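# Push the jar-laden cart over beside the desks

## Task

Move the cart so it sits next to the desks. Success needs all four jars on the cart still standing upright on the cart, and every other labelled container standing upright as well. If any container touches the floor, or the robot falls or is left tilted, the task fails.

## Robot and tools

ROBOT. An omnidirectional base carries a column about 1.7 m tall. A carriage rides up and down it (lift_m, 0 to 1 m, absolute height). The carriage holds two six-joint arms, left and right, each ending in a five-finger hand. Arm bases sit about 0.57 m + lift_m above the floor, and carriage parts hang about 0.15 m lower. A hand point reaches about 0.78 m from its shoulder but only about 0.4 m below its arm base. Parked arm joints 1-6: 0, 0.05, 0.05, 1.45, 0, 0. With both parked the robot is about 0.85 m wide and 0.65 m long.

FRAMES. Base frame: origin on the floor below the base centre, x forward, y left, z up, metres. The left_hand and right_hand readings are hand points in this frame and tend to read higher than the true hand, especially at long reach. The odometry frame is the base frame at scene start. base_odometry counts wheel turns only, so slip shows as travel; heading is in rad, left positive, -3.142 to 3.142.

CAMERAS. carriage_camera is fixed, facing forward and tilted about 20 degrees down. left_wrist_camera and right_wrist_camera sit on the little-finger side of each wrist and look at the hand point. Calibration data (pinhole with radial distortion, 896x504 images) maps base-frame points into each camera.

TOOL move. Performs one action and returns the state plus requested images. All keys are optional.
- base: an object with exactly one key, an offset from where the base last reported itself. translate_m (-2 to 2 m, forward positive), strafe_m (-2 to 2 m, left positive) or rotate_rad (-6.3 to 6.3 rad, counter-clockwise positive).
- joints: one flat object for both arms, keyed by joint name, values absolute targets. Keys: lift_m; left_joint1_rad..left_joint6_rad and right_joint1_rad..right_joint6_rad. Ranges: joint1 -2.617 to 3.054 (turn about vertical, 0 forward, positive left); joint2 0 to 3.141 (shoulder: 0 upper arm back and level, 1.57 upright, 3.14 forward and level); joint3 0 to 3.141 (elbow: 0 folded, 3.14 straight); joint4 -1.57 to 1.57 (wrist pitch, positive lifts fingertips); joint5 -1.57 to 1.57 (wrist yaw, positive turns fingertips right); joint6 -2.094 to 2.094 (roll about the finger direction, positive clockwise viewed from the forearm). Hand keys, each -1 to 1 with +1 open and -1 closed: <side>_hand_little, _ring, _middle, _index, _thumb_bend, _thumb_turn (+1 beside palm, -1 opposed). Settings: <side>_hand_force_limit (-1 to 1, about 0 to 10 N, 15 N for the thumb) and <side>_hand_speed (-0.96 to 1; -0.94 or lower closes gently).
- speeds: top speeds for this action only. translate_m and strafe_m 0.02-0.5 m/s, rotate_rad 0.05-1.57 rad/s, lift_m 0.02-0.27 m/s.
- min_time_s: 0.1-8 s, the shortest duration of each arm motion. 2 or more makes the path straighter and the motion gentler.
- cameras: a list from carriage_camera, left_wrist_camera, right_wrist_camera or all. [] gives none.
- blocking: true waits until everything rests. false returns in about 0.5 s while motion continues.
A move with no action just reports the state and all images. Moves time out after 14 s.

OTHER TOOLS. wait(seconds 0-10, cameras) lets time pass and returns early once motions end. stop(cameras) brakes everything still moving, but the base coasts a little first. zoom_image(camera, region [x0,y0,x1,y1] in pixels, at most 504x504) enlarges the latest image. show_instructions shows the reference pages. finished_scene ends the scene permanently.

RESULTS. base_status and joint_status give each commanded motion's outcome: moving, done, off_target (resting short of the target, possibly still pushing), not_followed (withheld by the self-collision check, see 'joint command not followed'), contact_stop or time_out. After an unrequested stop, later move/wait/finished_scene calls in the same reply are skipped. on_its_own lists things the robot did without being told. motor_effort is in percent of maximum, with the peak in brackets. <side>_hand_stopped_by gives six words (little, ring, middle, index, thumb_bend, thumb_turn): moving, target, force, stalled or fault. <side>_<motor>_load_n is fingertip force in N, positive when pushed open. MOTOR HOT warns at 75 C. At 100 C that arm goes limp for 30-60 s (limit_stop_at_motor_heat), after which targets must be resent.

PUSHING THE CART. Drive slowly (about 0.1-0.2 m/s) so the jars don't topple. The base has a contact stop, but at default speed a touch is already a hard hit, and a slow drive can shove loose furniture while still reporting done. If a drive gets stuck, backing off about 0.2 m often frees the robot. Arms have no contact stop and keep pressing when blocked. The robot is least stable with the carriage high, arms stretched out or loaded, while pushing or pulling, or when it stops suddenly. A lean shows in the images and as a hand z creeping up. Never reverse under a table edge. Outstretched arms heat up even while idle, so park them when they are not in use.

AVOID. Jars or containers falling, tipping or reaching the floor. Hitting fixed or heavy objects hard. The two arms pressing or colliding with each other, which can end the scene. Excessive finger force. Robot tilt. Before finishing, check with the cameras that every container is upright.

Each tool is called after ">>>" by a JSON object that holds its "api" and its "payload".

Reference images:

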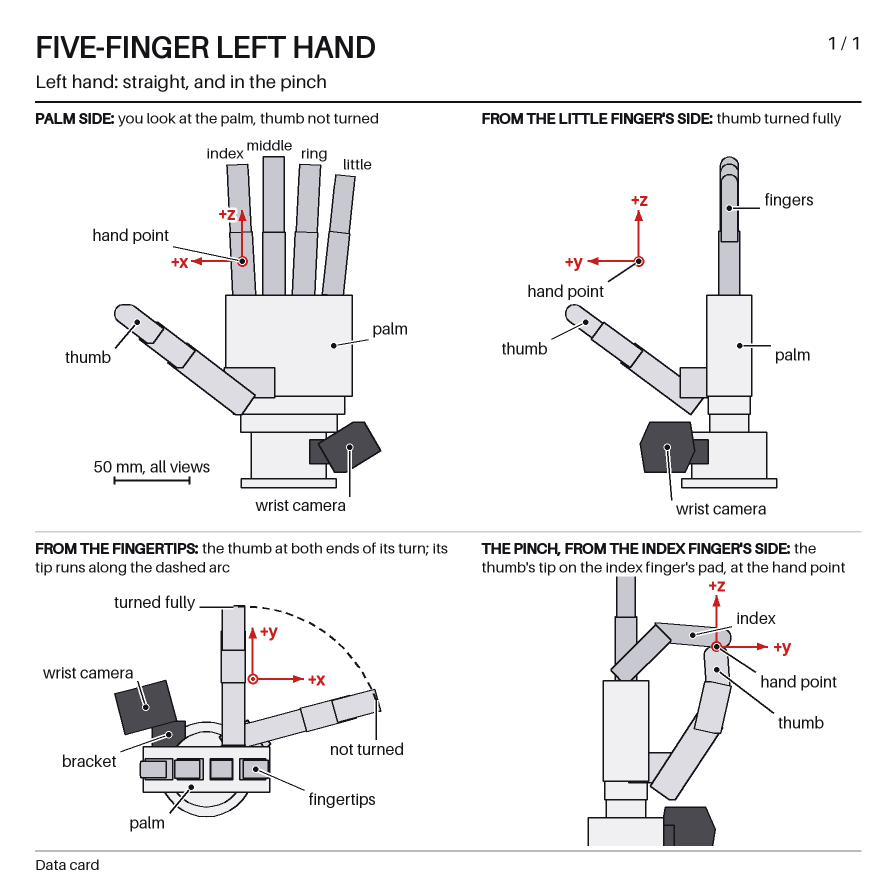

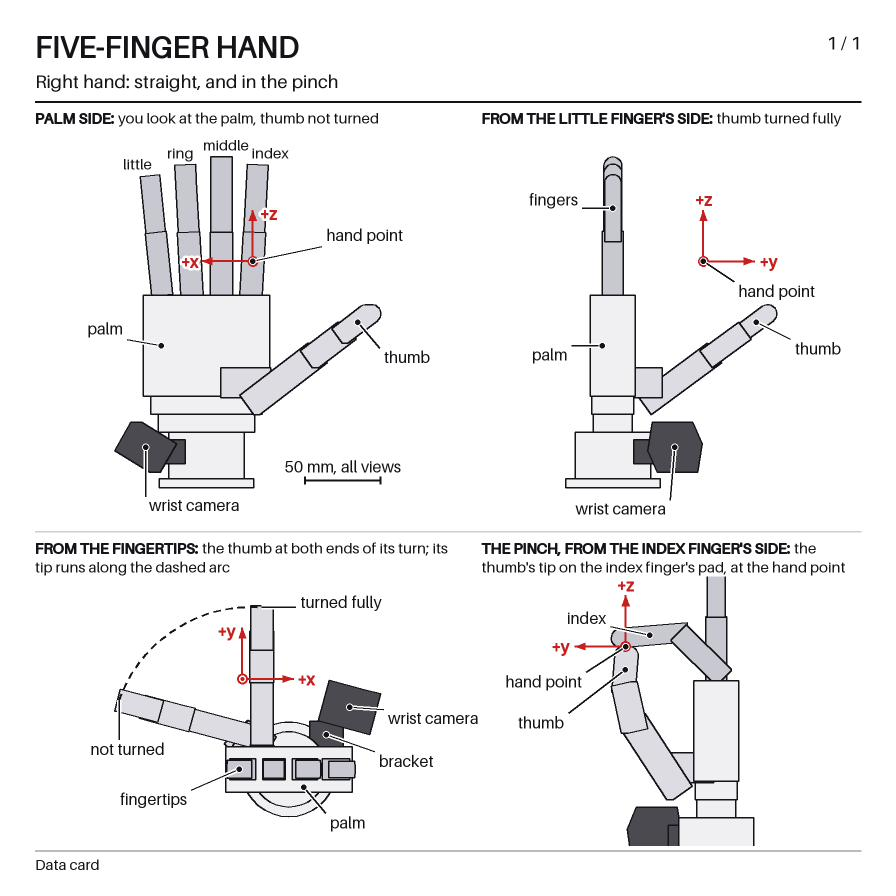

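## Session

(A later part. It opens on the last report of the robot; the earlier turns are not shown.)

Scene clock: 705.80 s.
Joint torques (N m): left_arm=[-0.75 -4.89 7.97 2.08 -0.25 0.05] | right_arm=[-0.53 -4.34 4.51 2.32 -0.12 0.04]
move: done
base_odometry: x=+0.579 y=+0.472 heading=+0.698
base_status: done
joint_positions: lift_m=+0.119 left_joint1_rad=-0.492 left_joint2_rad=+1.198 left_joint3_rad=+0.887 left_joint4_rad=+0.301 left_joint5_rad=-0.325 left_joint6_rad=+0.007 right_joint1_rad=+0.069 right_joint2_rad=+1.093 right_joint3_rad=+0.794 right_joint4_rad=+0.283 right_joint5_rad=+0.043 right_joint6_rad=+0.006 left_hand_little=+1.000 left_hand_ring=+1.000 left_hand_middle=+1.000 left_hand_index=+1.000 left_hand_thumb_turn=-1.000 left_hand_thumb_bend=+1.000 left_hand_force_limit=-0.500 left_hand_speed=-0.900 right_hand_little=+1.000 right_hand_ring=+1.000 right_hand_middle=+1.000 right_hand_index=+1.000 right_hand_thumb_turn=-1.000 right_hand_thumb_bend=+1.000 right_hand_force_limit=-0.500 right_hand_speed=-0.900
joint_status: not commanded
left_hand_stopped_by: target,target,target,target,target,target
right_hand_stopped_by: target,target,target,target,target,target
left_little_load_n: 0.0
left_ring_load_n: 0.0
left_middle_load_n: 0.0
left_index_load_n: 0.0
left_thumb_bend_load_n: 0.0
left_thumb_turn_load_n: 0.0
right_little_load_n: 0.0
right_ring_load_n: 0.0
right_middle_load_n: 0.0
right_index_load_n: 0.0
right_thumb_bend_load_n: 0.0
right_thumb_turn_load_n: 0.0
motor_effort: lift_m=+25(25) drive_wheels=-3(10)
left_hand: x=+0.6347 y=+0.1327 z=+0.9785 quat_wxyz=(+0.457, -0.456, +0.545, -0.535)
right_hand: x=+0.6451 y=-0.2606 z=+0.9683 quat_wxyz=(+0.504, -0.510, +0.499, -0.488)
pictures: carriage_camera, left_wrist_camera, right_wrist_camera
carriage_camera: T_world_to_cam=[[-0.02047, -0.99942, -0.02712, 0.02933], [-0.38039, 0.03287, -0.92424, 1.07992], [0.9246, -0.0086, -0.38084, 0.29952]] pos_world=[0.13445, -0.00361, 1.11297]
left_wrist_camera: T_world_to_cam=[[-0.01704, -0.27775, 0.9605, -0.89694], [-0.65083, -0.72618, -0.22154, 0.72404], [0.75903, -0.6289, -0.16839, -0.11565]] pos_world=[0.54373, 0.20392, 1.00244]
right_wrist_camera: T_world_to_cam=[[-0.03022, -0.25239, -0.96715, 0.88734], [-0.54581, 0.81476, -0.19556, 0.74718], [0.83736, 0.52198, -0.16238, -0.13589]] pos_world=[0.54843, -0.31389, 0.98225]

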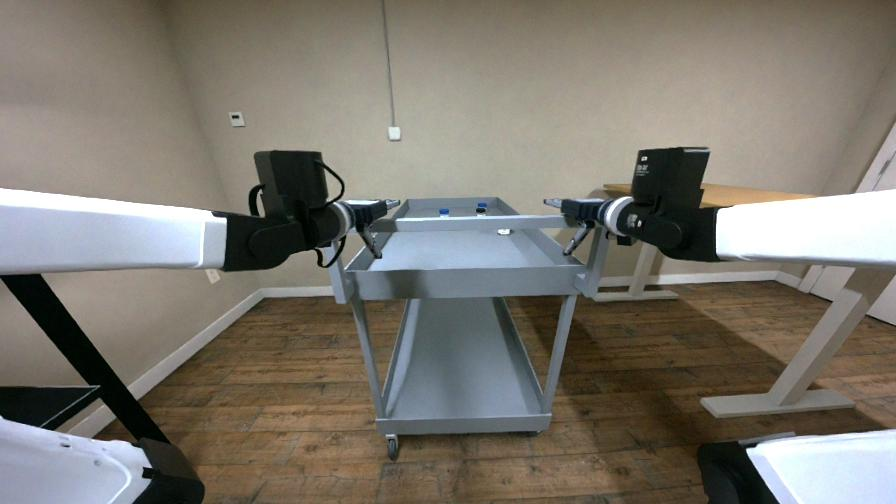

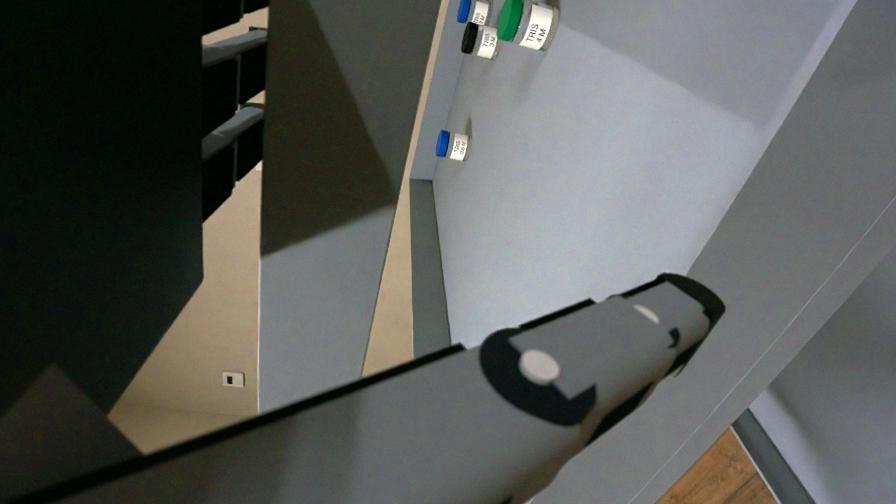

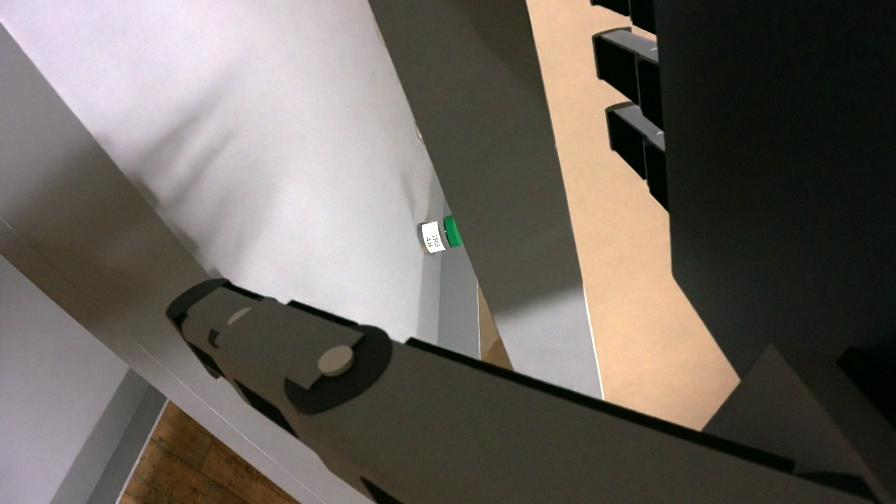

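>>> {"api": "move", "payload": {"base": {"translate_m": 0.008}, "speeds": {"translate_m": 0.05}}}

>>> {"api": "move", "payload": {"joints": {"left_hand_little": -1, "left_hand_ring": -1, "left_hand_middle": -1, "left_hand_index": -1, "right_hand_little": -1, "right_hand_ring": -1, "right_hand_middle": -1, "right_hand_index": -1}, "cameras": ["all"]}}

Scene clock: 724.10 s.
Joint torques (N m): left_arm=[-0.59 -5 8.03 2.07 -0.25 0.04] | right_arm=[-0.54 -4.4 4.57 2.3 -0.11 0.04]
move: done
base_odometry: x=+0.585 y=+0.478 heading=+0.699
base_status: done
joint_positions: lift_m=+0.119 left_joint1_rad=-0.492 left_joint2_rad=+1.198 left_joint3_rad=+0.887 left_joint4_rad=+0.301 left_joint5_rad=-0.326 left_joint6_rad=+0.007 right_joint1_rad=+0.069 right_joint2_rad=+1.093 right_joint3_rad=+0.794 right_joint4_rad=+0.285 right_joint5_rad=+0.043 right_joint6_rad=+0.006 left_hand_little=+1.000 left_hand_ring=+1.000 left_hand_middle=+1.000 left_hand_index=+1.000 left_hand_thumb_turn=-1.000 left_hand_thumb_bend=+1.000 left_hand_force_limit=-0.500 left_hand_speed=-0.900 right_hand_little=+1.000 right_hand_ring=+1.000 right_hand_middle=+1.000 right_hand_index=+1.000 right_hand_thumb_turn=-1.000 right_hand_thumb_bend=+1.000 right_hand_force_limit=-0.500 right_hand_speed=-0.900
joint_status: not commanded
left_hand_stopped_by: target,target,target,target,target,target
right_hand_stopped_by: target,target,target,target,target,target
left_little_load_n: -0.5
left_ring_load_n: 0.0
left_middle_load_n: 0.0
left_index_load_n: 0.0
left_thumb_bend_load_n: 0.0
left_thumb_turn_load_n: 0.0
right_little_load_n: 0.0
right_ring_load_n: 0.0
right_middle_load_n: 0.0
right_index_load_n: 0.0
right_thumb_bend_load_n: 0.0
right_thumb_turn_load_n: 0.0
motor_effort: lift_m=+25(25) drive_wheels=+2(9)
left_hand: x=+0.6348 y=+0.1328 z=+0.9783 quat_wxyz=(+0.457, -0.456, +0.545, -0.535)
right_hand: x=+0.6453 y=-0.2606 z=+0.9689 quat_wxyz=(+0.504, -0.509, +0.498, -0.488)
pictures: none

Scene clock: 731.43 s.
Joint torques (N m): left_arm=[-0.7 -5.27 7.97 1.93 -0.15 0.06] | right_arm=[-0.51 -4.41 4.55 2.26 -0.11 0.04]
move: off_target
base_odometry: x=+0.585 y=+0.478 heading=+0.699
base_status: not commanded
joint_positions: lift_m=+0.119 left_joint1_rad=-0.492 left_joint2_rad=+1.201 left_joint3_rad=+0.887 left_joint4_rad=+0.314 left_joint5_rad=-0.334 left_joint6_rad=+0.006 right_joint1_rad=+0.069 right_joint2_rad=+1.093 right_joint3_rad=+0.794 right_joint4_rad=+0.287 right_joint5_rad=+0.042 right_joint6_rad=+0.006 left_hand_little=-0.256 left_hand_ring=-0.191 left_hand_middle=-0.126 left_hand_index=+0.004 left_hand_thumb_turn=-1.000 left_hand_thumb_bend=+1.000 left_hand_force_limit=-0.500 left_hand_speed=-0.900 right_hand_little=-0.377 right_hand_ring=-0.340 right_hand_middle=-0.312 right_hand_index=-0.284 right_hand_thumb_turn=-1.000 right_hand_thumb_bend=+1.000 right_hand_force_limit=-0.500 right_hand_speed=-0.900
joint_status: left_hand_little off_target (ended at -0.256, target -1.000); left_hand_ring off_target (ended at -0.191, target -1.000); left_hand_middle off_target (ended at -0.126, target -1.000); left_hand_index off_target (ended at +0.004, target -1.000); right_hand_little off_target (ended at -0.377, target -1.000); right_hand_ring off_target (ended at -0.340, target -1.000); right_hand_middle off_target (ended at -0.312, target -1.000); right_hand_index off_target (ended at -0.284, target -1.000)
left_hand_stopped_by: force,force,force,force,target,target
right_hand_stopped_by: force,force,force,force,target,target
left_little_load_n: 0.5
left_ring_load_n: 0.5
left_middle_load_n: 0.0
left_index_load_n: 0.0
left_thumb_bend_load_n: 0.0
left_thumb_turn_load_n: 0.0
right_little_load_n: 2.5
right_ring_load_n: 1.5
right_middle_load_n: 1.0
right_index_load_n: 1.0
right_thumb_bend_load_n: 0.0
right_thumb_turn_load_n: 0.0
motor_effort: lift_m=+25(25) drive_wheels=-1(4)
left_hand: x=+0.6364 y=+0.1337 z=+0.9803 quat_wxyz=(+0.460, -0.457, +0.540, -0.536)
right_hand: x=+0.6454 y=-0.2604 z=+0.9695 quat_wxyz=(+0.505, -0.509, +0.497, -0.489)
pictures: carriage_camera, left_wrist_camera, right_wrist_camera
carriage_camera: T_world_to_cam=[[-0.02047, -0.99942, -0.02712, 0.02933], [-0.38039, 0.03287, -0.92424, 1.07992], [0.9246, -0.0086, -0.38084, 0.29952]] pos_world=[0.13445, -0.00361, 1.11297]
left_wrist_camera: T_world_to_cam=[[-0.02185, -0.27292, 0.96179, -0.8972], [-0.64268, -0.73308, -0.22262, 0.72297], [0.76582, -0.62299, -0.15938, -0.13]] pos_world=[0.5446, 0.20415, 1.00314]
right_wrist_camera: T_world_to_cam=[[-0.02539, -0.25245, -0.96728, 0.88559], [-0.54585, 0.81411, -0.19815, 0.74978], [0.83749, 0.52296, -0.15847, -0.13967]] pos_world=[0.54872, -0.31379, 0.98304]

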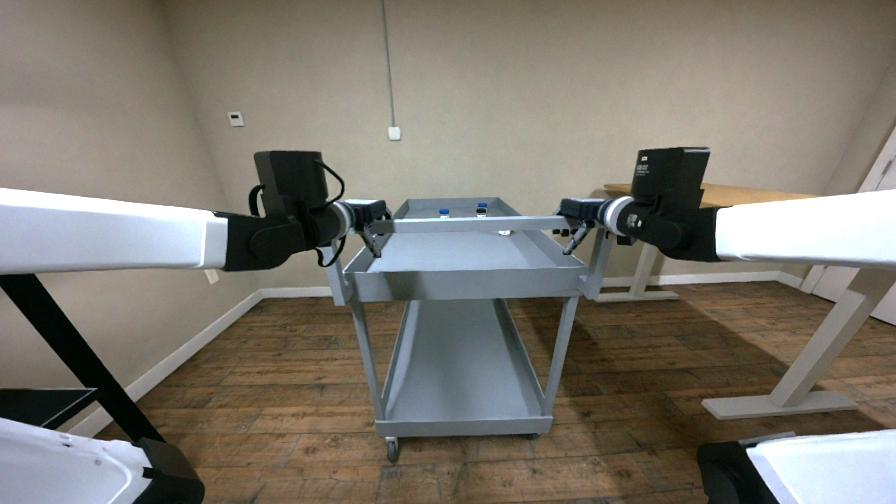

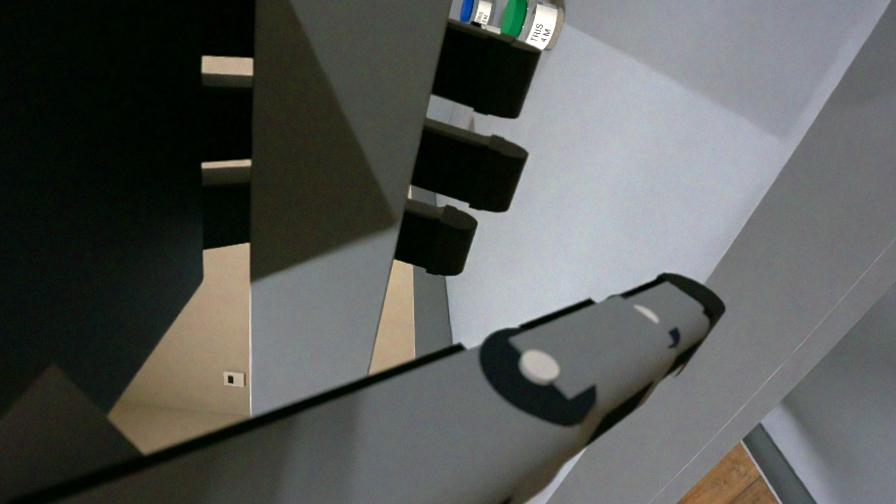

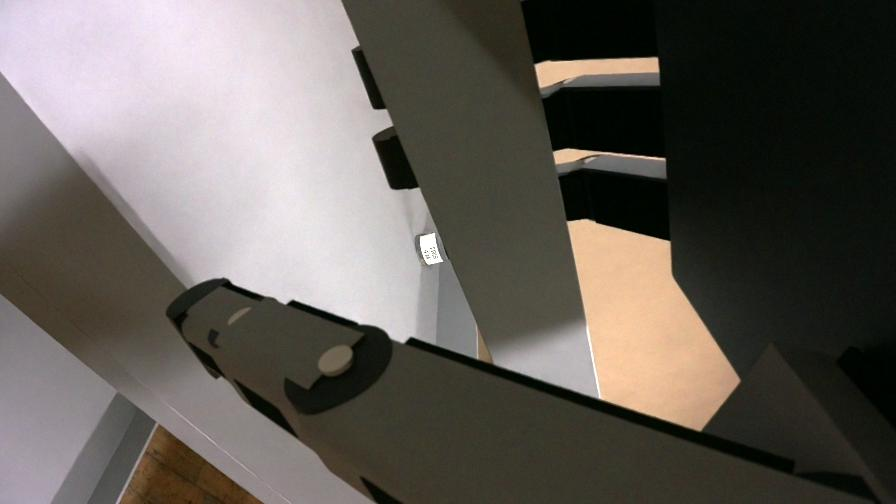

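>>> {"api": "move", "payload": {"joints": {"left_hand_thumb_bend": -1, "right_hand_thumb_bend": -1, "left_hand_speed": -0.85, "right_hand_speed": -0.85}, "cameras": ["all"]}}

Scene clock: 746.57 s.
Joint torques (N m): left_arm=[-0.75 -5.37 7.95 2.04 -0.17 0.07] | right_arm=[-0.53 -4.4 4.57 2.27 -0.1 0.04]
move: off_target
base_odometry: x=+0.585 y=+0.478 heading=+0.699
base_status: not commanded
joint_positions: lift_m=+0.119 left_joint1_rad=-0.492 left_joint2_rad=+1.202 left_joint3_rad=+0.887 left_joint4_rad=+0.301 left_joint5_rad=-0.334 left_joint6_rad=+0.006 right_joint1_rad=+0.069 right_joint2_rad=+1.093 right_joint3_rad=+0.794 right_joint4_rad=+0.287 right_joint5_rad=+0.042 right_joint6_rad=+0.006 left_hand_little=-0.256 left_hand_ring=-0.191 left_hand_middle=-0.126 left_hand_index=+0.004 left_hand_thumb_turn=-1.000 left_hand_thumb_bend=+0.035 left_hand_force_limit=-0.500 left_hand_speed=-0.850 right_hand_little=-0.377 right_hand_ring=-0.340 right_hand_middle=-0.312 right_hand_index=-0.284 right_hand_thumb_turn=-1.000 right_hand_thumb_bend=+0.315 right_hand_force_limit=-0.500 right_hand_speed=-0.850
joint_status: left_hand_thumb_bend off_target (ended at +0.035, target -1.000); right_hand_thumb_bend off_target (ended at +0.315, target -1.000); the others done
left_hand_stopped_by: force,force,force,force,force,target
right_hand_stopped_by: force,force,force,force,force,target
left_little_load_n: 1.0
left_ring_load_n: 1.0
left_middle_load_n: 0.5
left_index_load_n: 0.5
left_thumb_bend_load_n: 3.0
left_thumb_turn_load_n: 1.0
right_little_load_n: 2.0
right_ring_load_n: 1.0
right_middle_load_n: 1.0
right_index_load_n: 1.0
right_thumb_bend_load_n: 4.0
right_thumb_turn_load_n: 0.0
motor_effort: lift_m=+25(25) drive_wheels=-1(4)
left_hand: x=+0.6358 y=+0.1340 z=+0.9767 quat_wxyz=(+0.459, -0.459, +0.544, -0.532)
right_hand: x=+0.6454 y=-0.2604 z=+0.9695 quat_wxyz=(+0.505, -0.509, +0.497, -0.489)
pictures: carriage_camera, left_wrist_camera, right_wrist_camera
carriage_camera: T_world_to_cam=[[-0.02047, -0.99942, -0.02712, 0.02933], [-0.38039, 0.03287, -0.92424, 1.07992], [0.9246, -0.0086, -0.38084, 0.29952]] pos_world=[0.13445, -0.00361, 1.11297]
left_wrist_camera: T_world_to_cam=[[-0.01054, -0.27895, 0.96025, -0.89848], [-0.6453, -0.73167, -0.21963, 0.72063], [0.76385, -0.62197, -0.17229, -0.11612]] pos_world=[0.54425, 0.20442, 1.00104]
right_wrist_camera: T_world_to_cam=[[-0.02539, -0.25245, -0.96728, 0.88559], [-0.54585, 0.81411, -0.19815, 0.74978], [0.83749, 0.52296, -0.15847, -0.13967]] pos_world=[0.54872, -0.31379, 0.98304]

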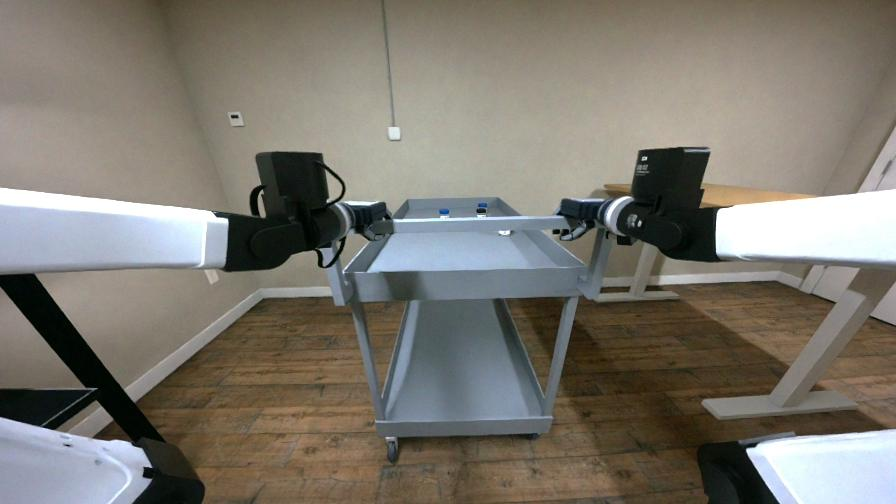

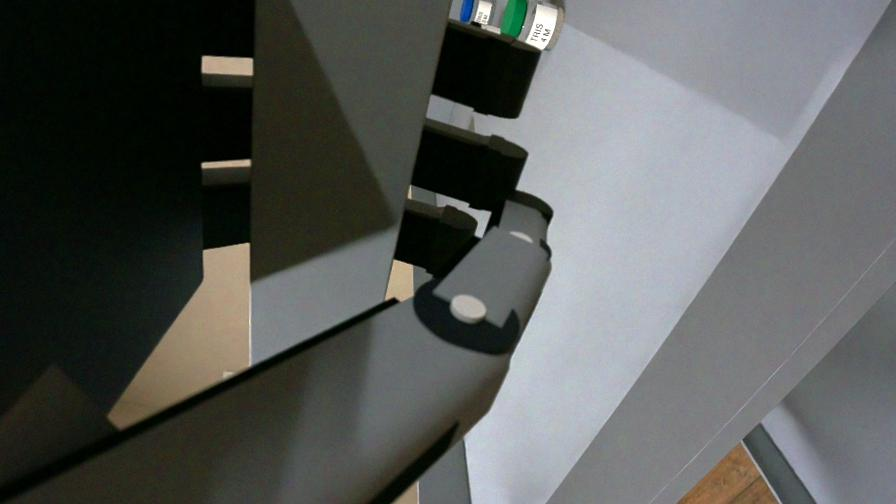

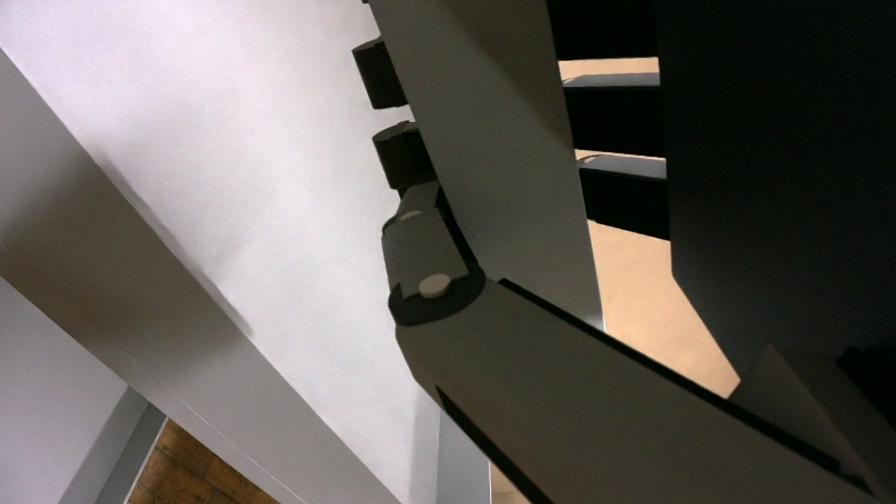

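>>> {"api": "move", "payload": {"joints": {"left_hand_force_limit": -0.2, "right_hand_force_limit": -0.2, "left_hand_little": -0.98, "left_hand_ring": -0.98, "left_hand_middle": -0.98, "left_hand_index": -0.98, "right_hand_little": -0.98, "right_hand_ring": -0.98, "right_hand_middle": -0.98, "right_hand_index": -0.98}}}

>>> {"api": "move", "payload": {"base": {"translate_m": -0.1}, "speeds": {"translate_m": 0.06}, "cameras": ["carriage_camera"]}}

Scene clock: 755.43 s.
Joint torques (N m): left_arm=[-0.72 -6.13 7.99 2.11 -0.14 0.07] | right_arm=[-0.53 -4.4 5.3 2.47 -0.06 0.02]
move: off_target
base_odometry: x=+0.585 y=+0.478 heading=+0.699
base_status: not commanded
joint_positions: lift_m=+0.119 left_joint1_rad=-0.492 left_joint2_rad=+1.208 left_joint3_rad=+0.887 left_joint4_rad=+0.295 left_joint5_rad=-0.334 left_joint6_rad=+0.006 right_joint1_rad=+0.069 right_joint2_rad=+1.093 right_joint3_rad=+0.784 right_joint4_rad=+0.270 right_joint5_rad=+0.038 right_joint6_rad=+0.005 left_hand_little=-0.504 left_hand_ring=-0.480 left_hand_middle=-0.234 left_hand_index=-0.243 left_hand_thumb_turn=-1.000 left_hand_thumb_bend=+0.034 left_hand_force_limit=-0.200 left_hand_speed=-0.850 right_hand_little=-0.806 right_hand_ring=-0.755 right_hand_middle=-0.337 right_hand_index=-0.463 right_hand_thumb_turn=-1.000 right_hand_thumb_bend=+0.316 right_hand_force_limit=-0.200 right_hand_speed=-0.850
joint_status: left_hand_little off_target (ended at -0.504, target -0.980); left_hand_ring off_target (ended at -0.480, target -0.980); left_hand_middle off_target (ended at -0.234, target -0.980); left_hand_index off_target (ended at -0.243, target -0.980); right_hand_little off_target (ended at -0.806, target -0.980); right_hand_ring off_target (ended at -0.755, target -0.980); right_hand_middle off_target (ended at -0.337, target -0.980); right_hand_index off_target (ended at -0.463, target -0.980); the others done
left_hand_stopped_by: force,force,force,force,force,target
right_hand_stopped_by: force,force,force,force,force,target
left_little_load_n: 0.0
left_ring_load_n: 0.0
left_middle_load_n: 4.5
left_index_load_n: 5.0
left_thumb_bend_load_n: 1.5
left_thumb_turn_load_n: 0.0
right_little_load_n: 3.5
right_ring_load_n: 3.5
right_middle_load_n: 6.0
right_index_load_n: 4.5
right_thumb_bend_load_n: 4.5
right_thumb_turn_load_n: 0.0
motor_effort: lift_m=+25(25) drive_wheels=-1(4)
left_hand: x=+0.6364 y=+0.1337 z=+0.9723 quat_wxyz=(+0.457, -0.461, +0.548, -0.528)
right_hand: x=+0.6433 y=-0.2599 z=+0.9600 quat_wxyz=(+0.499, -0.517, +0.502, -0.482)
pictures: none

Scene clock: 757.63 s.
Joint torques (N m): left_arm=[-0.76 -6.39 7.91 2.16 -0.09 0.06] | right_arm=[-0.32 -4.94 5.29 2.42 0.06 0.09]
move: done
base_odometry: x=+0.509 y=+0.413 heading=+0.698
base_status: done
joint_positions: lift_m=+0.119 left_joint1_rad=-0.492 left_joint2_rad=+1.211 left_joint3_rad=+0.887 left_joint4_rad=+0.292 left_joint5_rad=-0.343 left_joint6_rad=+0.006 right_joint1_rad=+0.067 right_joint2_rad=+1.099 right_joint3_rad=+0.784 right_joint4_rad=+0.274 right_joint5_rad=+0.027 right_joint6_rad=+0.001 left_hand_little=-0.504 left_hand_ring=-0.480 left_hand_middle=-0.234 left_hand_index=-0.243 left_hand_thumb_turn=-1.000 left_hand_thumb_bend=+0.034 left_hand_force_limit=-0.200 left_hand_speed=-0.850 right_hand_little=-0.806 right_hand_ring=-0.756 right_hand_middle=-0.337 right_hand_index=-0.463 right_hand_thumb_turn=-1.000 right_hand_thumb_bend=+0.316 right_hand_force_limit=-0.200 right_hand_speed=-0.850
joint_status: not commanded
left_hand_stopped_by: force,force,force,force,force,target
right_hand_stopped_by: force,force,force,force,force,target
left_little_load_n: 0.0
left_ring_load_n: 0.0
left_middle_load_n: 4.5
left_index_load_n: 5.5
left_thumb_bend_load_n: 1.5
left_thumb_turn_load_n: 0.0
right_little_load_n: 0.0
right_ring_load_n: 0.0
right_middle_load_n: 6.0
right_index_load_n: 4.5
right_thumb_bend_load_n: 4.5
right_thumb_turn_load_n: 0.0
motor_effort: lift_m=+25(25) drive_wheels=-2(10)
left_hand: x=+0.6372 y=+0.1354 z=+0.9706 quat_wxyz=(+0.459, -0.464, +0.547, -0.524)
right_hand: x=+0.6443 y=-0.2589 z=+0.9587 quat_wxyz=(+0.499, -0.520, +0.500, -0.480)
carriage_camera: T_world_to_cam=[[-0.02047, -0.99942, -0.02712, 0.02933], [-0.38039, 0.03287, -0.92424, 1.07992], [0.9246, -0.0086, -0.38084, 0.29952]] pos_world=[0.13445, -0.00361, 1.11297]

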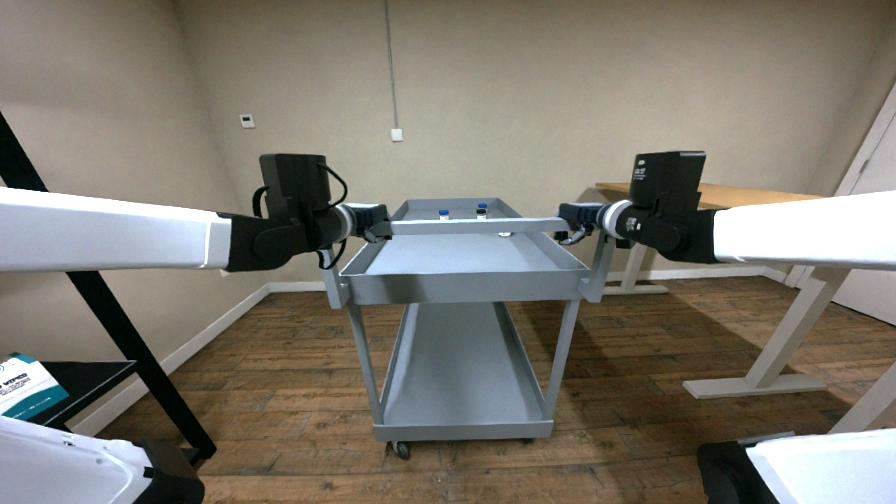

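>>> {"api": "move", "payload": {"base": {"translate_m": -0.15}, "speeds": {"translate_m": 0.1}}}

>>> {"api": "move", "payload": {"base": {"strafe_m": -0.08}, "speeds": {"strafe_m": 0.05}, "cameras": ["carriage_camera"]}}

Scene clock: 767.17 s.
Joint torques (N m): left_arm=[-0.73 -6.53 8.03 2.17 0.02 0.05] | right_arm=[-0.34 -4.98 5.3 2.4 0.2 0.12]
move: done
base_odometry: x=+0.394 y=+0.317 heading=+0.699
base_status: done
joint_positions: lift_m=+0.119 left_joint1_rad=-0.492 left_joint2_rad=+1.213 left_joint3_rad=+0.887 left_joint4_rad=+0.288 left_joint5_rad=-0.354 left_joint6_rad=+0.006 right_joint1_rad=+0.067 right_joint2_rad=+1.100 right_joint3_rad=+0.784 right_joint4_rad=+0.277 right_joint5_rad=+0.016 right_joint6_rad=-0.001 left_hand_little=-0.504 left_hand_ring=-0.480 left_hand_middle=-0.234 left_hand_index=-0.243 left_hand_thumb_turn=-1.000 left_hand_thumb_bend=+0.034 left_hand_force_limit=-0.200 left_hand_speed=-0.850 right_hand_little=-0.806 right_hand_ring=-0.756 right_hand_middle=-0.337 right_hand_index=-0.463 right_hand_thumb_turn=-1.000 right_hand_thumb_bend=+0.316 right_hand_force_limit=-0.200 right_hand_speed=-0.850
joint_status: not commanded
left_hand_stopped_by: force,force,force,force,force,target
right_hand_stopped_by: force,force,force,force,force,target
left_little_load_n: -0.5
left_ring_load_n: 0.0
left_middle_load_n: 4.0
left_index_load_n: 5.0
left_thumb_bend_load_n: 1.5
left_thumb_turn_load_n: 0.0
right_little_load_n: 0.0
right_ring_load_n: 0.0
right_middle_load_n: 6.0
right_index_load_n: 4.5
right_thumb_bend_load_n: 5.0
right_thumb_turn_load_n: 0.0
motor_effort: lift_m=+25(25) drive_wheels=+1(7)
left_hand: x=+0.6378 y=+0.1373 z=+0.9686 quat_wxyz=(+0.461, -0.467, +0.547, -0.519)
right_hand: x=+0.6441 y=-0.2568 z=+0.9590 quat_wxyz=(+0.502, -0.523, +0.496, -0.478)
pictures: none

Scene clock: 769.27 s.
Joint torques (N m): left_arm=[-0.03 -6.05 7.98 2.3 -0.06 0.08] | right_arm=[-1.61 -5 5.29 2.36 1.04 -0.01]
move: done
base_odometry: x=+0.445 y=+0.256 heading=+0.698
base_status: done
joint_positions: lift_m=+0.119 left_joint1_rad=-0.500 left_joint2_rad=+1.208 left_joint3_rad=+0.887 left_joint4_rad=+0.277 left_joint5_rad=-0.346 left_joint6_rad=+0.006 right_joint1_rad=+0.082 right_joint2_rad=+1.100 right_joint3_rad=+0.784 right_joint4_rad=+0.280 right_joint5_rad=-0.054 right_joint6_rad=+0.012 left_hand_little=-0.504 left_hand_ring=-0.480 left_hand_middle=-0.234 left_hand_index=-0.243 left_hand_thumb_turn=-1.000 left_hand_thumb_bend=+0.034 left_hand_force_limit=-0.200 left_hand_speed=-0.850 right_hand_little=-0.806 right_hand_ring=-0.755 right_hand_middle=-0.337 right_hand_index=-0.463 right_hand_thumb_turn=-1.000 right_hand_thumb_bend=+0.316 right_hand_force_limit=-0.200 right_hand_speed=-0.850
joint_status: not commanded
left_hand_stopped_by: force,force,force,force,force,target
right_hand_stopped_by: force,force,force,force,force,target
left_little_load_n: 0.0
left_ring_load_n: 0.0
left_middle_load_n: 4.0
left_index_load_n: 5.0
left_thumb_bend_load_n: 1.5
left_thumb_turn_load_n: 0.0
right_little_load_n: 0.5
right_ring_load_n: 4.5
right_middle_load_n: 6.0
right_index_load_n: 4.5
right_thumb_bend_load_n: 4.5
right_thumb_turn_load_n: 0.0
motor_effort: lift_m=+25(25) drive_wheels=+0(5)
left_hand: x=+0.6346 y=+0.1334 z=+0.9677 quat_wxyz=(+0.456, -0.464, +0.553, -0.521)
right_hand: x=+0.6398 y=-0.2366 z=+0.9603 quat_wxyz=(+0.526, -0.539, +0.477, -0.453)
carriage_camera: T_world_to_cam=[[-0.02047, -0.99942, -0.02712, 0.02933], [-0.38039, 0.03287, -0.92424, 1.07992], [0.9246, -0.0086, -0.38084, 0.29952]] pos_world=[0.13445, -0.00361, 1.11297]

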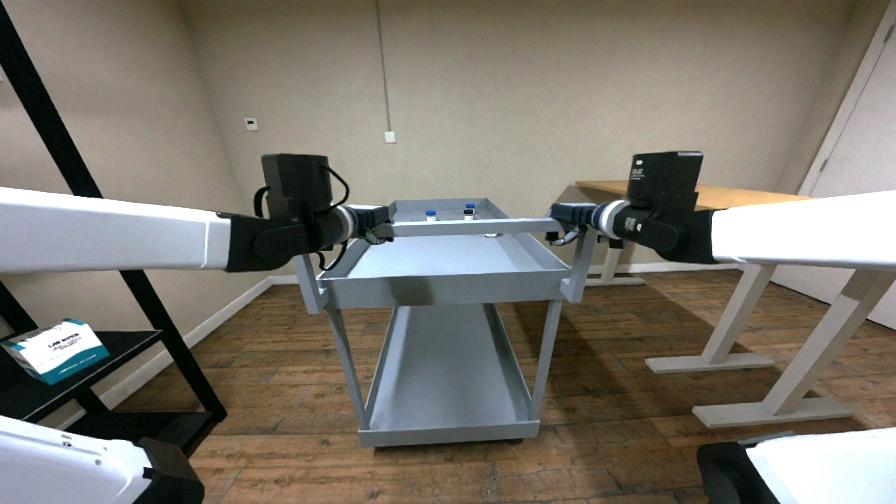

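>>> {"api": "move", "payload": {"cameras": ["all"]}}

>>> {"api": "zoom_image", "payload": {"camera": "carriage_camera", "region": [280, 180, 460, 300]}}

>>> {"api": "zoom_image", "payload": {"camera": "carriage_camera", "region": [500, 180, 660, 300]}}

>>> {"api": "zoom_image", "payload": {"camera": "carriage_camera", "region": [330, 400, 570, 504]}}

Scene clock: 878.70 s.
Joint torques (N m): left_arm=[-0.03 -6.05 7.99 2.29 -0.05 0.06] | right_arm=[-1.63 -4.98 5.26 2.35 1.03 -0.02]
base_odometry: x=+0.445 y=+0.256 heading=+0.698
base_status: done
joint_positions: lift_m=+0.119 left_joint1_rad=-0.500 left_joint2_rad=+1.208 left_joint3_rad=+0.887 left_joint4_rad=+0.277 left_joint5_rad=-0.346 left_joint6_rad=+0.006 right_joint1_rad=+0.082 right_joint2_rad=+1.100 right_joint3_rad=+0.784 right_joint4_rad=+0.280 right_joint5_rad=-0.054 right_joint6_rad=+0.012 left_hand_little=-0.504 left_hand_ring=-0.480 left_hand_middle=-0.234 left_hand_index=-0.243 left_hand_thumb_turn=-1.000 left_hand_thumb_bend=+0.034 left_hand_force_limit=-0.200 left_hand_speed=-0.850 right_hand_little=-0.806 right_hand_ring=-0.755 right_hand_middle=-0.337 right_hand_index=-0.463 right_hand_thumb_turn=-1.000 right_hand_thumb_bend=+0.316 right_hand_force_limit=-0.200 right_hand_speed=-0.850
joint_status: not commanded
left_hand_stopped_by: force,force,force,force,force,target
right_hand_stopped_by: force,force,force,force,force,target
left_little_load_n: 0.0
left_ring_load_n: 0.0
left_middle_load_n: 4.0
left_index_load_n: 5.0
left_thumb_bend_load_n: 1.5
left_thumb_turn_load_n: 0.5
right_little_load_n: 0.0
right_ring_load_n: 4.5
right_middle_load_n: 6.0
right_index_load_n: 4.5
right_thumb_bend_load_n: 5.0
right_thumb_turn_load_n: 0.5
motor_effort: lift_m=+25(25) drive_wheels=+1(5)
left_hand: x=+0.6346 y=+0.1334 z=+0.9677 quat_wxyz=(+0.456, -0.464, +0.553, -0.521) (m; base frame)
right_hand: x=+0.6398 y=-0.2366 z=+0.9603 quat_wxyz=(+0.526, -0.539, +0.477, -0.453) (m; base frame)
pictures: carriage_camera, left_wrist_camera, right_wrist_camera
camera_calibration:
carriage_camera: T_world_to_cam=[[-0.02047, -0.99942, -0.02712, 0.02933], [-0.38039, 0.03287, -0.92424, 1.07992], [0.9246, -0.0086, -0.38084, 0.29952]] pos_world=[0.13445, -0.00361, 1.11297]
left_wrist_camera: T_world_to_cam=[[0.01597, -0.29304, 0.95597, -0.90089], [-0.64769, -0.73142, -0.21338, 0.7128], [0.76174, -0.61576, -0.20148, -0.08836]] pos_world=[0.54337, 0.20295, 0.99552]
right_wrist_camera: T_world_to_cam=[[-0.02182, -0.24857, -0.96837, 0.88223], [-0.63518, 0.75143, -0.17857, 0.74899], [0.77205, 0.6112, -0.17428, -0.071]] pos_world=[0.54981, -0.30013, 0.9757]

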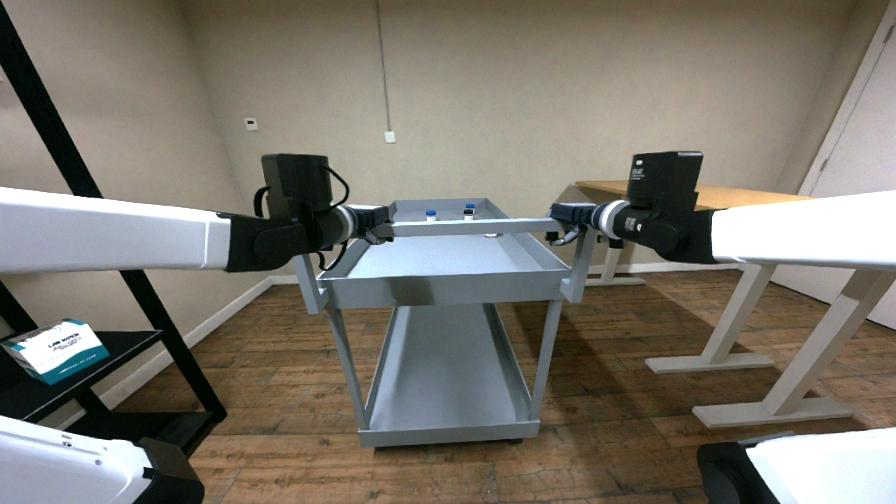

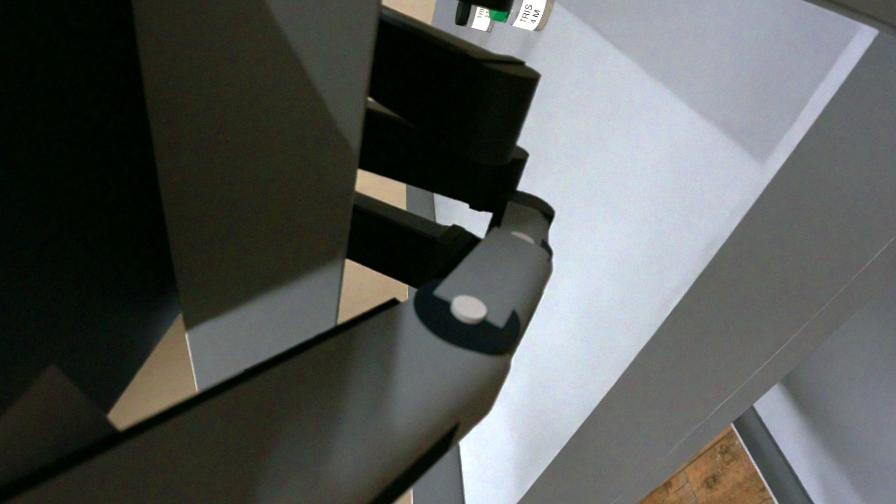

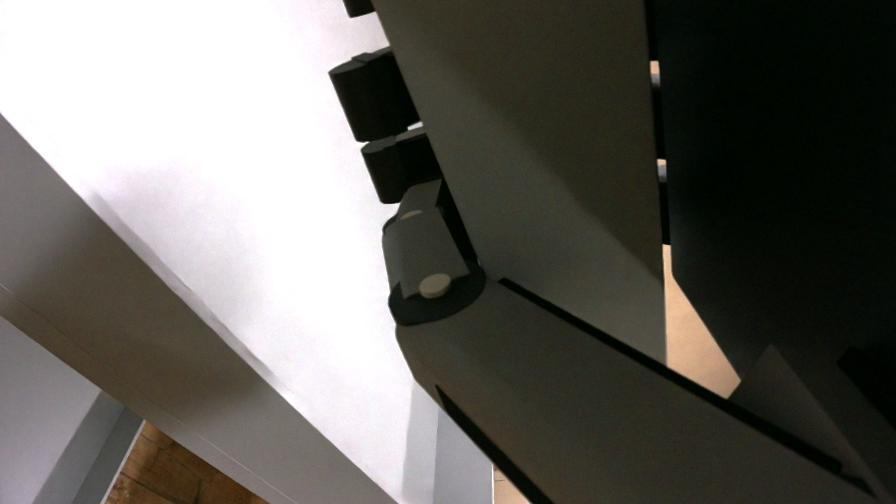

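Scaled by 2.800 from the camera's image (finer frame: 1280x720).

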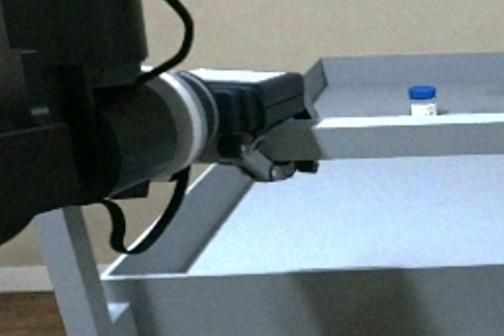

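Scaled by 3.150 from the camera's image (finer frame: 1280x720).

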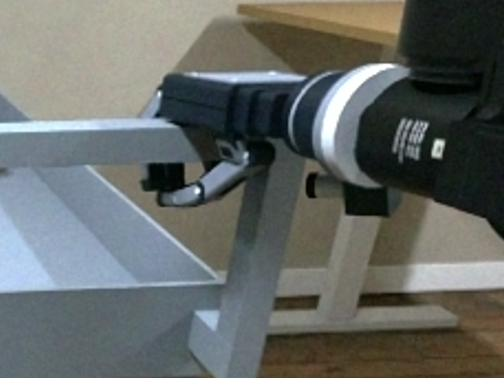

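Scaled by 2.100 from the camera's image (finer frame: 1280x720).

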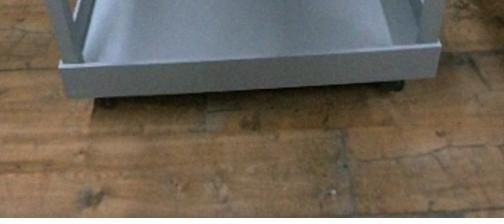

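>>> {"api": "move", "payload": {"joints": {"left_hand_force_limit": 0.4, "right_hand_force_limit": 0.4, "left_hand_little": -1, "left_hand_ring": -1, "left_hand_middle": -1, "left_hand_index": -1, "right_hand_little": -1, "right_hand_ring": -1, "right_hand_middle": -1, "right_hand_index": -1, "left_hand_thumb_bend": -0.99, "right_hand_thumb_bend": -0.99}}}

>>> {"api": "move", "payload": {"base": {"translate_m": -0.1}, "speeds": {"translate_m": 0.1}}}

>>> {"api": "move", "payload": {"base": {"strafe_m": -0.04}, "speeds": {"strafe_m": 0.05}}}

>>> {"api": "move", "payload": {"base": {"translate_m": -0.1}, "speeds": {"translate_m": 0.1}, "cameras": ["carriage_camera"]}}

Scene clock: 967.33 s.
Joint torques (N m): left_arm=[-0.08 -6.8 7.97 2.44 -0.1 0.38] | right_arm=[-1.65 -4.98 5.3 2.38 0.86 0.03]
move: off_target
base_odometry: x=+0.445 y=+0.256 heading=+0.698
base_status: not commanded
joint_positions: lift_m=+0.119 left_joint1_rad=-0.500 left_joint2_rad=+1.215 left_joint3_rad=+0.887 left_joint4_rad=+0.262 left_joint5_rad=-0.340 left_joint6_rad=-0.023 right_joint1_rad=+0.082 right_joint2_rad=+1.100 right_joint3_rad=+0.784 right_joint4_rad=+0.278 right_joint5_rad=-0.040 right_joint6_rad=+0.008 left_hand_little=-0.960 left_hand_ring=-0.908 left_hand_middle=-0.244 left_hand_index=-0.253 left_hand_thumb_turn=-1.000 left_hand_thumb_bend=+0.007 left_hand_force_limit=+0.400 left_hand_speed=-0.850 right_hand_little=-0.872 right_hand_ring=-0.780 right_hand_middle=-0.348 right_hand_index=-0.487 right_hand_thumb_turn=-1.000 right_hand_thumb_bend=+0.274 right_hand_force_limit=+0.400 right_hand_speed=-0.850
joint_status: left_hand_little off_target (ended at -0.960, target -1.000); left_hand_ring off_target (ended at -0.908, target -1.000); left_hand_middle off_target (ended at -0.244, target -1.000); left_hand_index off_target (ended at -0.253, target -1.000); left_hand_thumb_bend off_target (ended at +0.007, target -0.990); right_hand_little off_target (ended at -0.872, target -1.000); right_hand_ring off_target (ended at -0.780, target -1.000); right_hand_middle off_target (ended at -0.348, target -1.000); right_hand_index off_target (ended at -0.487, target -1.000); right_hand_thumb_bend off_target (ended at +0.274, target -0.990); the others done
left_hand_stopped_by: force,force,force,force,force,target
right_hand_stopped_by: force,force,force,force,force,target
left_little_load_n: 6.5
left_ring_load_n: 2.0
left_middle_load_n: 7.5
left_index_load_n: 8.5
left_thumb_bend_load_n: 10.0
left_thumb_turn_load_n: 0.5
right_little_load_n: 3.0
right_ring_load_n: 1.0
right_middle_load_n: 8.0
right_index_load_n: 7.0
right_thumb_bend_load_n: 11.0
right_thumb_turn_load_n: 0.0
motor_effort: lift_m=+25(25) drive_wheels=+3(4)
left_hand: x=+0.6340 y=+0.1305 z=+0.9615 quat_wxyz=(+0.444, -0.473, +0.554, -0.521)
right_hand: x=+0.6405 y=-0.2395 z=+0.9595 quat_wxyz=(+0.521, -0.537, +0.480, -0.457)
pictures: none

Scene clock: 969.03 s.
Joint torques (N m): left_arm=[0.18 -6.95 8.02 2.42 -0.31 0.26] | right_arm=[-0.21 -5 5.2 2.4 0.18 0.04]
move: done
base_odometry: x=+0.369 y=+0.191 heading=+0.698
base_status: done
joint_positions: lift_m=+0.119 left_joint1_rad=-0.503 left_joint2_rad=+1.218 left_joint3_rad=+0.887 left_joint4_rad=+0.265 left_joint5_rad=-0.321 left_joint6_rad=-0.013 right_joint1_rad=+0.066 right_joint2_rad=+1.100 right_joint3_rad=+0.784 right_joint4_rad=+0.276 right_joint5_rad=+0.017 right_joint6_rad=+0.005 left_hand_little=-0.961 left_hand_ring=-0.909 left_hand_middle=-0.244 left_hand_index=-0.253 left_hand_thumb_turn=-1.000 left_hand_thumb_bend=+0.007 left_hand_force_limit=+0.400 left_hand_speed=-0.850 right_hand_little=-0.872 right_hand_ring=-0.780 right_hand_middle=-0.348 right_hand_index=-0.487 right_hand_thumb_turn=-1.000 right_hand_thumb_bend=+0.274 right_hand_force_limit=+0.400 right_hand_speed=-0.850
joint_status: not commanded
left_hand_stopped_by: force,force,force,force,force,target
right_hand_stopped_by: force,force,force,force,force,target
left_little_load_n: 0.0
left_ring_load_n: 0.0
left_middle_load_n: 7.0
left_index_load_n: 8.5
left_thumb_bend_load_n: 10.0
left_thumb_turn_load_n: 1.0
right_little_load_n: 4.5
right_ring_load_n: 0.0
right_middle_load_n: 8.5
right_index_load_n: 7.5
right_thumb_bend_load_n: 10.5
right_thumb_turn_load_n: 0.0
motor_effort: lift_m=+25(25) drive_wheels=+0(8)
left_hand: x=+0.6329 y=+0.1261 z=+0.9608 quat_wxyz=(+0.440, -0.464, +0.562, -0.524)
right_hand: x=+0.6441 y=-0.2572 z=+0.9589 quat_wxyz=(+0.503, -0.521, +0.498, -0.477)
pictures: none

Scene clock: 970.33 s.
Joint torques (N m): left_arm=[0.18 -4.1 7.97 2.84 0.11 0.33] | right_arm=[-0.84 -5.29 5.3 2.33 0.86 0.05]
move: done
base_odometry: x=+0.394 y=+0.161 heading=+0.699
base_status: done
joint_positions: lift_m=+0.119 left_joint1_rad=-0.503 left_joint2_rad=+1.190 left_joint3_rad=+0.887 left_joint4_rad=+0.216 left_joint5_rad=-0.364 left_joint6_rad=-0.018 right_joint1_rad=+0.073 right_joint2_rad=+1.103 right_joint3_rad=+0.784 right_joint4_rad=+0.283 right_joint5_rad=-0.042 right_joint6_rad=+0.005 left_hand_little=-0.961 left_hand_ring=-0.909 left_hand_middle=-0.244 left_hand_index=-0.253 left_hand_thumb_turn=-1.000 left_hand_thumb_bend=+0.007 left_hand_force_limit=+0.400 left_hand_speed=-0.850 right_hand_little=-0.872 right_hand_ring=-0.780 right_hand_middle=-0.348 right_hand_index=-0.487 right_hand_thumb_turn=-1.000 right_hand_thumb_bend=+0.274 right_hand_force_limit=+0.400 right_hand_speed=-0.850
joint_status: not commanded
left_hand_stopped_by: force,force,force,force,force,target
right_hand_stopped_by: force,force,force,force,force,target
left_little_load_n: 0.5
left_ring_load_n: 0.0
left_middle_load_n: 6.5
left_index_load_n: 8.0
left_thumb_bend_load_n: 10.5
left_thumb_turn_load_n: 2.5
right_little_load_n: 6.5
right_ring_load_n: 1.5
right_middle_load_n: 8.5
right_index_load_n: 7.0
right_thumb_bend_load_n: 10.5
right_thumb_turn_load_n: 0.0
motor_effort: lift_m=+25(25) drive_wheels=+2(7)
left_hand: x=+0.6285 y=+0.1378 z=+0.9600 quat_wxyz=(+0.449, -0.479, +0.557, -0.508)
right_hand: x=+0.6418 y=-0.2430 z=+0.9598 quat_wxyz=(+0.520, -0.535, +0.481, -0.460)
pictures: none

Scene clock: 972.03 s.
Joint torques (N m): left_arm=[0.25 -5.37 7.99 2.67 -0.28 0.31] | right_arm=[-0.69 -5.94 5.3 2.22 0.35 0.05]
move: done
base_odometry: x=+0.318 y=+0.096 heading=+0.698
base_status: done
joint_positions: lift_m=+0.119 left_joint1_rad=-0.503 left_joint2_rad=+1.201 left_joint3_rad=+0.887 left_joint4_rad=+0.237 left_joint5_rad=-0.324 left_joint6_rad=-0.017 right_joint1_rad=+0.071 right_joint2_rad=+1.110 right_joint3_rad=+0.784 right_joint4_rad=+0.291 right_joint5_rad=+0.003 right_joint6_rad=+0.005 left_hand_little=-0.961 left_hand_ring=-0.909 left_hand_middle=-0.244 left_hand_index=-0.253 left_hand_thumb_turn=-1.000 left_hand_thumb_bend=+0.007 left_hand_force_limit=+0.400 left_hand_speed=-0.850 right_hand_little=-0.872 right_hand_ring=-0.780 right_hand_middle=-0.348 right_hand_index=-0.487 right_hand_thumb_turn=-1.000 right_hand_thumb_bend=+0.274 right_hand_force_limit=+0.400 right_hand_speed=-0.850
joint_status: not commanded
left_hand_stopped_by: force,force,force,force,force,target
right_hand_stopped_by: force,force,force,force,force,target
left_little_load_n: 0.0
left_ring_load_n: 0.0
left_middle_load_n: 7.0
left_index_load_n: 8.5
left_thumb_bend_load_n: 10.0
left_thumb_turn_load_n: 1.0
right_little_load_n: 6.0
right_ring_load_n: 0.0
right_middle_load_n: 8.5
right_index_load_n: 7.0
right_thumb_bend_load_n: 10.5
right_thumb_turn_load_n: 0.0
motor_effort: lift_m=+25(25) drive_wheels=+0(10)
left_hand: x=+0.6289 y=+0.1288 z=+0.9605 quat_wxyz=(+0.439, -0.468, +0.564, -0.520)
right_hand: x=+0.6458 y=-0.2522 z=+0.9589 quat_wxyz=(+0.509, -0.524, +0.492, -0.473)
carriage_camera: T_world_to_cam=[[-0.02047, -0.99942, -0.02712, 0.02933], [-0.38039, 0.03287, -0.92424, 1.07992], [0.9246, -0.0086, -0.38084, 0.29952]] pos_world=[0.13445, -0.00361, 1.11297]

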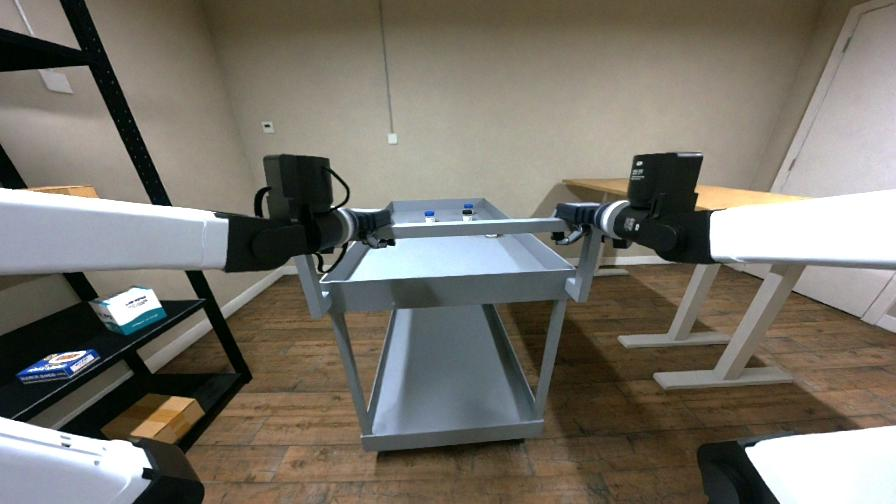

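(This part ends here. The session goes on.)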